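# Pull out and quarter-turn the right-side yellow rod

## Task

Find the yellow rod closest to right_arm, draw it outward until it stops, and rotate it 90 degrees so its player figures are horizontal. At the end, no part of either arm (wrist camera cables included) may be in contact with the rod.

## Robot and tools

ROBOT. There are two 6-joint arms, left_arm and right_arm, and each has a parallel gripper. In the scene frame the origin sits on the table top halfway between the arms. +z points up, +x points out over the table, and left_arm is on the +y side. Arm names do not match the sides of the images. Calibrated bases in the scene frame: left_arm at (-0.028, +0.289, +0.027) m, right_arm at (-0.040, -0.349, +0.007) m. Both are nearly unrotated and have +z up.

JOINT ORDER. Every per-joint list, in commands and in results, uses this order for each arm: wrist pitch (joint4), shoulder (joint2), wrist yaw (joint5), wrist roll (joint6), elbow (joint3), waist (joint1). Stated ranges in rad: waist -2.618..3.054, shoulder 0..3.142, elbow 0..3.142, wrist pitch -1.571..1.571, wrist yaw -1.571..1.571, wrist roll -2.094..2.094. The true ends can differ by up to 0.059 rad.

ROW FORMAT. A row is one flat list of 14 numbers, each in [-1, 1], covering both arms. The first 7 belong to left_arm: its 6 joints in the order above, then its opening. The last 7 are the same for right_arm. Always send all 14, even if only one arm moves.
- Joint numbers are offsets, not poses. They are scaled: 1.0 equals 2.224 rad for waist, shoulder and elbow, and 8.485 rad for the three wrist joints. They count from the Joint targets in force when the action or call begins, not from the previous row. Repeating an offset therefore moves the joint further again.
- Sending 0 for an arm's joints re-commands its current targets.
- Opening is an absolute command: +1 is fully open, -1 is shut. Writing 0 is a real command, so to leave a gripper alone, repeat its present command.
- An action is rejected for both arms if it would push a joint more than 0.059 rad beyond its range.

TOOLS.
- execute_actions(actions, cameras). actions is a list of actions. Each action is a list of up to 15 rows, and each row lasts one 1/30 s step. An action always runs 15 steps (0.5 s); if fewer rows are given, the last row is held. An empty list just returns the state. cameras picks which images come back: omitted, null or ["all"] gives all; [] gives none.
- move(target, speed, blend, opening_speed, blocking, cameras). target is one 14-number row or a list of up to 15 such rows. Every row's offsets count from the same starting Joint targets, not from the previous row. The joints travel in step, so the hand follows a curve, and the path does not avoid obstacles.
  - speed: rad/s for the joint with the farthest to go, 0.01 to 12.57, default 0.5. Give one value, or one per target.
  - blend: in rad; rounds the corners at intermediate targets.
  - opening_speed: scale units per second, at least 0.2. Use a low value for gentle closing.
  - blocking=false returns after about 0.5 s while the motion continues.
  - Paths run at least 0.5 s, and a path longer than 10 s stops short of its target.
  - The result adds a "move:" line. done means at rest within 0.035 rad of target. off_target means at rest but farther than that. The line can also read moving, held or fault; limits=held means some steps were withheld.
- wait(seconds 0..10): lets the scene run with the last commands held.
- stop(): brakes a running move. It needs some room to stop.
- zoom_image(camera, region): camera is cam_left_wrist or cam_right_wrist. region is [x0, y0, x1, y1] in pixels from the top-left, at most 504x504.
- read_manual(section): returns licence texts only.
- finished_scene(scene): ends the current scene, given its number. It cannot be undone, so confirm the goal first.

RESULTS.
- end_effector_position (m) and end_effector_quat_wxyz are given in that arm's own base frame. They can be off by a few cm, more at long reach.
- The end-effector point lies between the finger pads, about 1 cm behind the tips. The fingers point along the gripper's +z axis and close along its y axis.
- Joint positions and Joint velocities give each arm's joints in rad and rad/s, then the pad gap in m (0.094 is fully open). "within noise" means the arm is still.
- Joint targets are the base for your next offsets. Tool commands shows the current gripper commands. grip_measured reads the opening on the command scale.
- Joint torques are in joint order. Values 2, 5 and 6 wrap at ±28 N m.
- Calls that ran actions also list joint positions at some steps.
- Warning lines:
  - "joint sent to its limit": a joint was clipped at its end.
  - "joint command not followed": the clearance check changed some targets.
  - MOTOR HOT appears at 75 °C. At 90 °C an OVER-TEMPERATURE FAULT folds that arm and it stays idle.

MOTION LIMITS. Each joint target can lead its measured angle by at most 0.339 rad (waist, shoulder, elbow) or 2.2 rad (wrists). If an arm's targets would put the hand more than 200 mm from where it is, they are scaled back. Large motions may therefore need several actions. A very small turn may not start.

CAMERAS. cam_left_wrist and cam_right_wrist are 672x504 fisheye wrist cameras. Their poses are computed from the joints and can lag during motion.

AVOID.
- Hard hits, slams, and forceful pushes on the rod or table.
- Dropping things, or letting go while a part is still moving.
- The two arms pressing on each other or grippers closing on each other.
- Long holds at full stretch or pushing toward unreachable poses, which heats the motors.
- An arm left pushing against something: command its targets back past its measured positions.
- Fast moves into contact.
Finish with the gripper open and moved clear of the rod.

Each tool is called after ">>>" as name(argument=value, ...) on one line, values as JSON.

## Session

>>> execute_actions(actions=[])

Scene clock: 0.00 s.
left_arm: end_effector_position=(+0.4127, +0.0165, +0.1264) grip_measured=+1.000 end_effector_quat_wxyz=(+0.618, -0.002, +0.786, +0.007) | right_arm: end_effector_position=(+0.3903, -0.0463, +0.1052) grip_measured=+1.000 end_effector_quat_wxyz=(+0.587, +0.098, +0.798, -0.097)
Joint names: [wrist pitch, shoulder, wrist yaw, wrist roll, elbow, waist]
Joint positions: left_arm=[0.901 1.55 0.039 0.018 0.411 0.054 0.094] | right_arm=[0.871 1.537 0.276 0.046 0.357 0.003 0.094]
Joint velocities: within noise
Joint torques (N m): no reading
Heat: left arm: 40 °C; right arm: 38 °C.
Joint targets: left_arm=[0.889 1.548 0.039 0.019 0.413 0.054] | right_arm=[0.861 1.534 0.277 0.048 0.360 0.003]
Tool commands: left_gripper/opening=+1.0 right_gripper/opening=+1.0
camera_calibration:
cam_left_wrist: T_world_to_cam=[[-0.0177666, -0.985889, 0.166453, -0.00796993], [-0.580802, -0.125334, -0.804339, 0.378982], [0.813851, -0.110967, -0.570379, -0.140833], [0, 0, 0, 1]] pos_world=[0.334589, 0.0240143, 0.225829]
cam_right_wrist: T_world_to_cam=[[-0.259, -0.939853, 0.222701, 0.0247898], [-0.669431, 0.00846419, -0.742826, 0.372487], [0.696262, -0.341475, -0.631359, -0.103415], [0, 0, 0, 1]] pos_world=[0.327779, -0.0151678, 0.20588]

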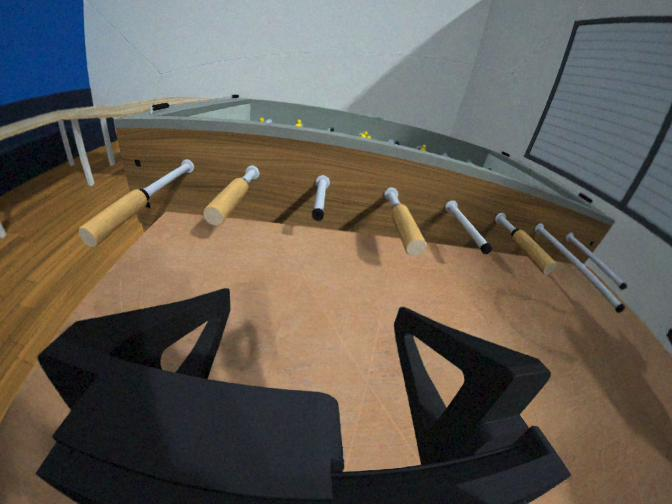

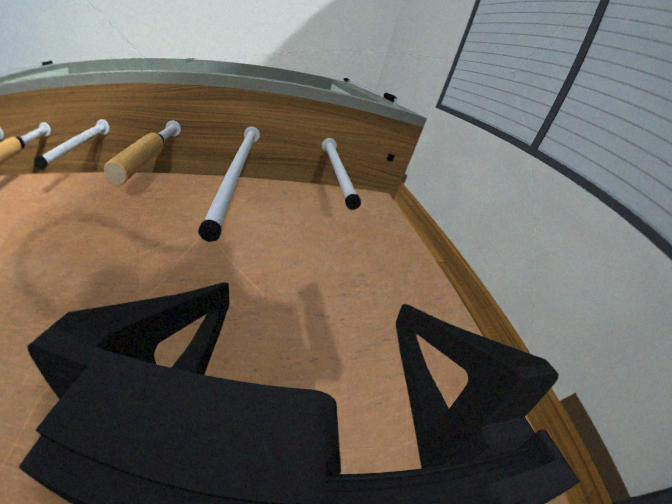

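>>> move(target=[[0,0,0,0,0,0,1,-0.0284,0,0,0,0.1349,0,0.4],[0,0,0,0,0,0,1,-0.0284,-0.1052,0.0284,-0.0999,0.1349,0.1956,0.4],[0,0,0,0,0,0,1,0.0348,0.3642,0.0284,-0.0999,0.3363,0.1956,0.4]], speed=1, blend=0.08)

Scene clock: 19.97 s.
left_arm: end_effector_position=(+0.4127, +0.0165, +0.1264) grip_measured=+1.000 end_effector_quat_wxyz=(+0.618, -0.002, +0.786, +0.007) | right_arm: end_effector_position=(+0.5464, +0.1562, +0.0741) grip_measured=+0.402 end_effector_quat_wxyz=(+0.602, -0.276, +0.683, -0.307)
Joint names: [wrist pitch, shoulder, wrist yaw, wrist roll, elbow, waist]
Joint positions: left_arm=[0.901 1.55 0.039 0.018 0.411 0.054 0.094] | right_arm=[1.145 2.333 0.518 -0.806 1.088 0.432 0.066]
Joint velocities: within noise
Joint torques (N m): left_arm=[1.85 -6.79 0 0.02 5.65 -0.09] | right_arm=[1.77 -9.66 0.09 0.07 6.27 0.55]
Heat: left arm: 41 °C; right arm: 39 °C.
Joint targets: left_arm=[0.889 1.548 0.039 0.019 0.413 0.054] | right_arm=[1.156 2.344 0.518 -0.800 1.108 0.438]
move: done
camera_calibration:
cam_left_wrist: T_world_to_cam=[[-0.0177666, -0.985889, 0.166453, -0.00796993], [-0.580802, -0.125334, -0.804339, 0.378982], [0.813851, -0.110967, -0.570379, -0.140833], [0, 0, 0, 1]] pos_world=[0.334589, 0.0240143, 0.225829]
cam_right_wrist: T_world_to_cam=[[-0.0187714, -0.510364, 0.859754, 0.0170158], [-0.505583, -0.737017, -0.448544, 0.457331], [0.862574, -0.443096, -0.244196, -0.266171], [0, 0, 0, 1]] pos_world=[0.46113, 0.227806, 0.125506]

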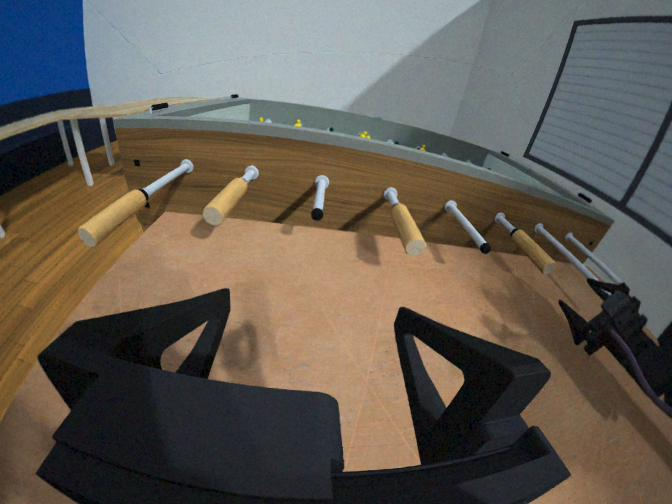

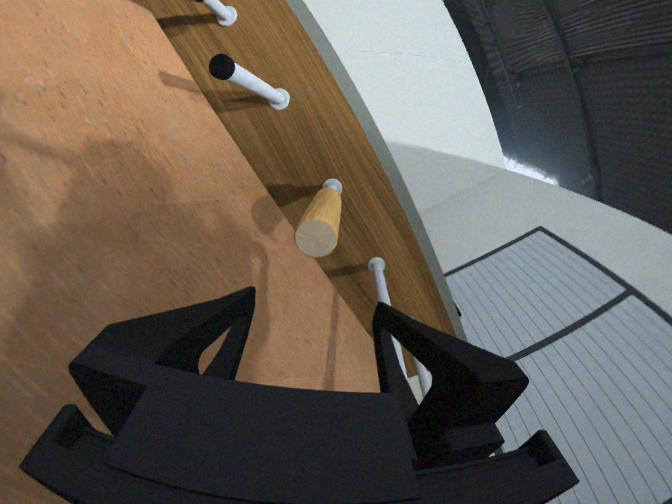

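>>> move(target=[[0,0,0,0,0,0,1,-0.0147,0.067,-0.0039,0,0.1367,-0.0193,0.4],[0,0,0,0,0,0,1,-0.0377,0.1394,-0.0104,0,0.2968,-0.0441,0.4],[0,0,0,0,0,0,1,-0.0377,0.1394,-0.0104,0,0.2968,-0.0441,-0.6],[0,0,0,0,0,0,1,-0.0147,0.067,-0.0039,0,0.1367,-0.0193,-0.6],[0,0,0,0,0,0,1,-0.002,0.004,0.0039,0,0.0117,0.0112,-0.6],[0,0,0,0,0,0,1,0.0093,-0.0436,0.013,0,-0.0881,0.0459,-0.6],[0,0,0,0,0,0,1,0.0093,-0.069,0.0178,0,-0.127,0.0652,-0.6]], speed=[0.6,0.6,0.5,0.4,0.4,0.28,0.15], blend=[0.05,0,0,0.05,0.05,0.03,0], opening_speed=1.2)

Scene clock: 50.90 s.
left_arm: end_effector_position=(+0.4127, +0.0165, +0.1264) grip_measured=+1.000 end_effector_quat_wxyz=(+0.618, -0.002, +0.786, +0.007) | right_arm: end_effector_position=(+0.4941, +0.1784, +0.0767) grip_measured=-0.302 end_effector_quat_wxyz=(+0.602, -0.282, +0.681, -0.307)
Joint names: [wrist pitch, shoulder, wrist yaw, wrist roll, elbow, waist]
Joint positions: left_arm=[0.901 1.55 0.039 0.018 0.411 0.054 0.094] | right_arm=[1.229 2.249 0.619 -0.801 0.913 0.543 0.033]
Joint velocities: within noise
Joint torques (N m): left_arm=[1.86 -6.78 -0.01 0.01 5.65 -0.02] | right_arm=[1.69 -14.39 0.63 0.02 -2.15 3.64]
Heat: left arm: 41 °C; right arm: 41 °C.
Joint targets: left_arm=[0.889 1.548 0.039 0.019 0.413 0.054] | right_arm=[1.235 2.191 0.669 -0.800 0.825 0.583]
move: off_target (right_arm); right_arm: the elbow is farthest, 0.087 rad from its target
camera_calibration:
cam_left_wrist: T_world_to_cam=[[-0.0177666, -0.985889, 0.166453, -0.00796993], [-0.580802, -0.125334, -0.804339, 0.378982], [0.813851, -0.110967, -0.570379, -0.140833], [0, 0, 0, 1]] pos_world=[0.334589, 0.0240143, 0.225829]
cam_right_wrist: T_world_to_cam=[[-0.0135976, -0.50378, 0.863725, 0.0210109], [-0.499713, -0.744773, -0.442267, 0.446405], [0.866084, -0.437628, -0.241618, -0.213545], [0, 0, 0, 1]] pos_world=[0.408308, 0.249602, 0.127686]

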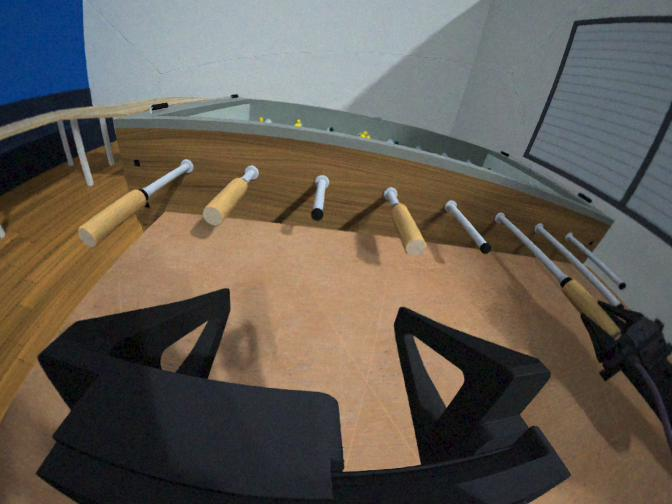

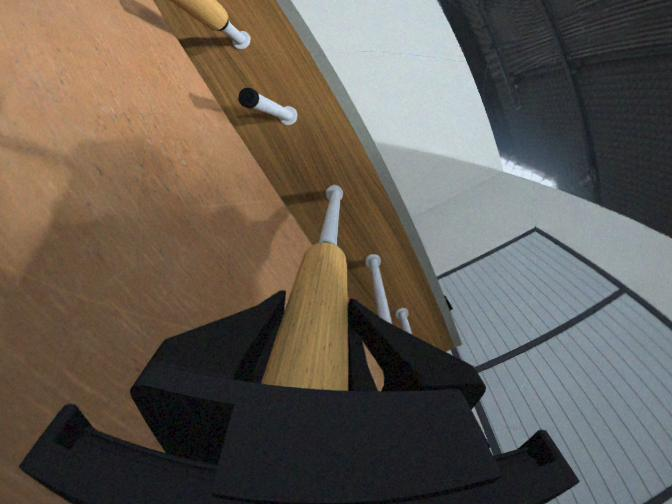

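>>> move(target=[[0,0,0,0,0,0,1,0,0.0135,-0.0035,0,0.018,-0.009,-0.6],[0,0,0,0,0,0,1,0,0.0135,-0.0035,0.1921,0.018,-0.009,-0.6],[0,0,0,0,0,0,1,0,0.0261,-0.0052,0.1921,0.0418,-0.0166,-0.6],[0,0,0,0,0,0,1,0,0.0261,-0.0052,0.1921,0.0418,-0.0166,0.3]], speed=[0.4,0.7,0.2,0.3], opening_speed=1.2, cameras=[])

>>> move(target=[[0,0,0,0,0,0,1,0,-0.0522,0.01,-0.0041,-0.0805,0.0359,0.3],[0,0,0,0,0,0,1,-0.0151,-0.1156,0.0205,-0.0041,-0.1362,0.0808,0.3],[0,0,0,0,0,0,1,-0.0748,-0.3143,0.0205,-0.0041,-0.1565,0.0808,0.3],[0,0,0,0,0,0,1,-0.1456,-0.4717,0.0205,-0.05,-0.1565,0.0808,0.3],[0,0,0,0,0,0,1,-0.1691,-0.2918,-0.0736,-0.0978,0.1718,-0.2455,0.3]], speed=[0.5,0.5,0.8,1,1], blend=[0.04,0.04,0.1,0.1,0])

>>> zoom_image(camera="cam_right_wrist", region=[100, 50, 560, 300])

Scene clock: 72.30 s.
left_arm: end_effector_position=(+0.4127, +0.0165, +0.1264) grip_measured=+1.000 end_effector_quat_wxyz=(+0.618, -0.002, +0.786, +0.007) | right_arm: end_effector_position=(+0.4937, +0.1761, +0.0759) grip_measured=+0.298 end_effector_quat_wxyz=(+0.637, +0.301, +0.673, +0.225)
Joint names: [wrist pitch, shoulder, wrist yaw, wrist roll, elbow, waist]
Joint positions: left_arm=[0.901 1.55 0.039 0.018 0.411 0.054 0.094] | right_arm=[1.234 2.249 0.617 0.823 0.907 0.539 0.061]
Joint velocities: within noise
Joint torques (N m): left_arm=[1.86 -6.79 -0.01 0.03 5.65 -0.05] | right_arm=[1.65 -9.5 0.11 0.08 5.07 0.68]
Heat: left arm: 40 °C; right arm: 43 °C.
Joint targets: left_arm=[0.889 1.548 0.039 0.019 0.413 0.054] | right_arm=[1.235 2.249 0.625 0.830 0.918 0.546]
move: done; target 4's new numbers were sent with right_arm's wrist yaw 0.048 rad from that target
No camera images: "cameras" was empty.

Scene clock: 75.87 s.
left_arm: end_effector_position=(+0.4127, +0.0165, +0.1264) grip_measured=+1.000 end_effector_quat_wxyz=(+0.618, -0.002, +0.786, +0.007) | right_arm: end_effector_position=(+0.4934, -0.0035, +0.2458) grip_measured=+0.298 end_effector_quat_wxyz=(+0.511, +0.008, +0.860, -0.005)
Joint names: [wrist pitch, shoulder, wrist yaw, wrist roll, elbow, waist]
Joint positions: left_arm=[0.901 1.55 0.039 0.018 0.411 0.054 0.094] | right_arm=[-0.188 1.585 0.014 0.007 1.273 -0.004 0.061]
Joint velocities: within noise
Joint torques (N m): left_arm=[1.86 -6.75 -0.02 0.01 5.63 -0.06] | right_arm=[1.54 -5.76 -0.1 -0.04 9.36 0.42]
Heat: left arm: 40 °C; right arm: 42 °C.
Joint targets: left_arm=[0.889 1.548 0.039 0.019 0.413 0.054] | right_arm=[-0.200 1.600 0.001 0.000 1.301 0.000]
move: done
camera_calibration:
cam_left_wrist: T_world_to_cam=[[-0.0177666, -0.985889, 0.166453, -0.00796993], [-0.580802, -0.125334, -0.804339, 0.378982], [0.813851, -0.110967, -0.570379, -0.140833], [0, 0, 0, 1]] pos_world=[0.334589, 0.0240143, 0.225829]
cam_right_wrist: T_world_to_cam=[[0.0226675, -0.983248, 0.180859, -0.0684012], [-0.786155, -0.129289, -0.604355, 0.56868], [0.617614, -0.128484, -0.775915, 0.00329358], [0, 0, 0, 1]] pos_world=[0.446587, 0.00669203, 0.358611]

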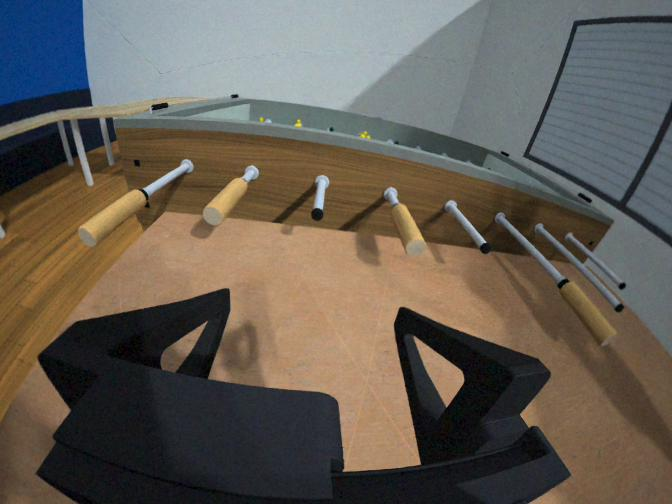

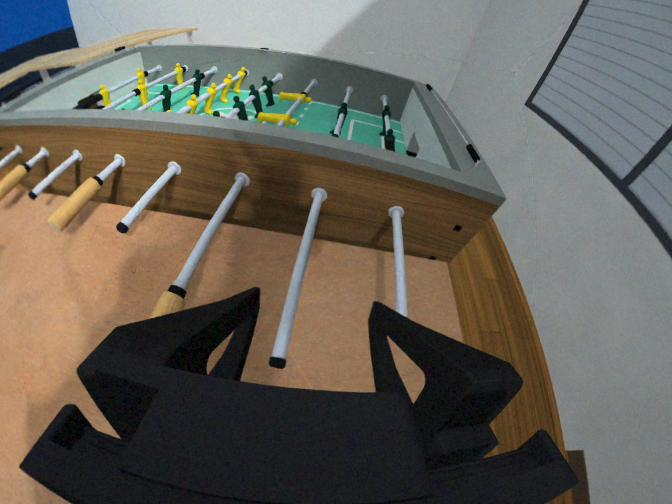

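Scaled by 1.096 from the camera's 672x504 image, which has a finer 960x720 frame.

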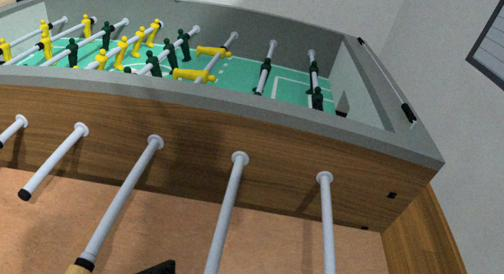

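>>> finished_scene(scene=3)

The scene is finished: the task was done.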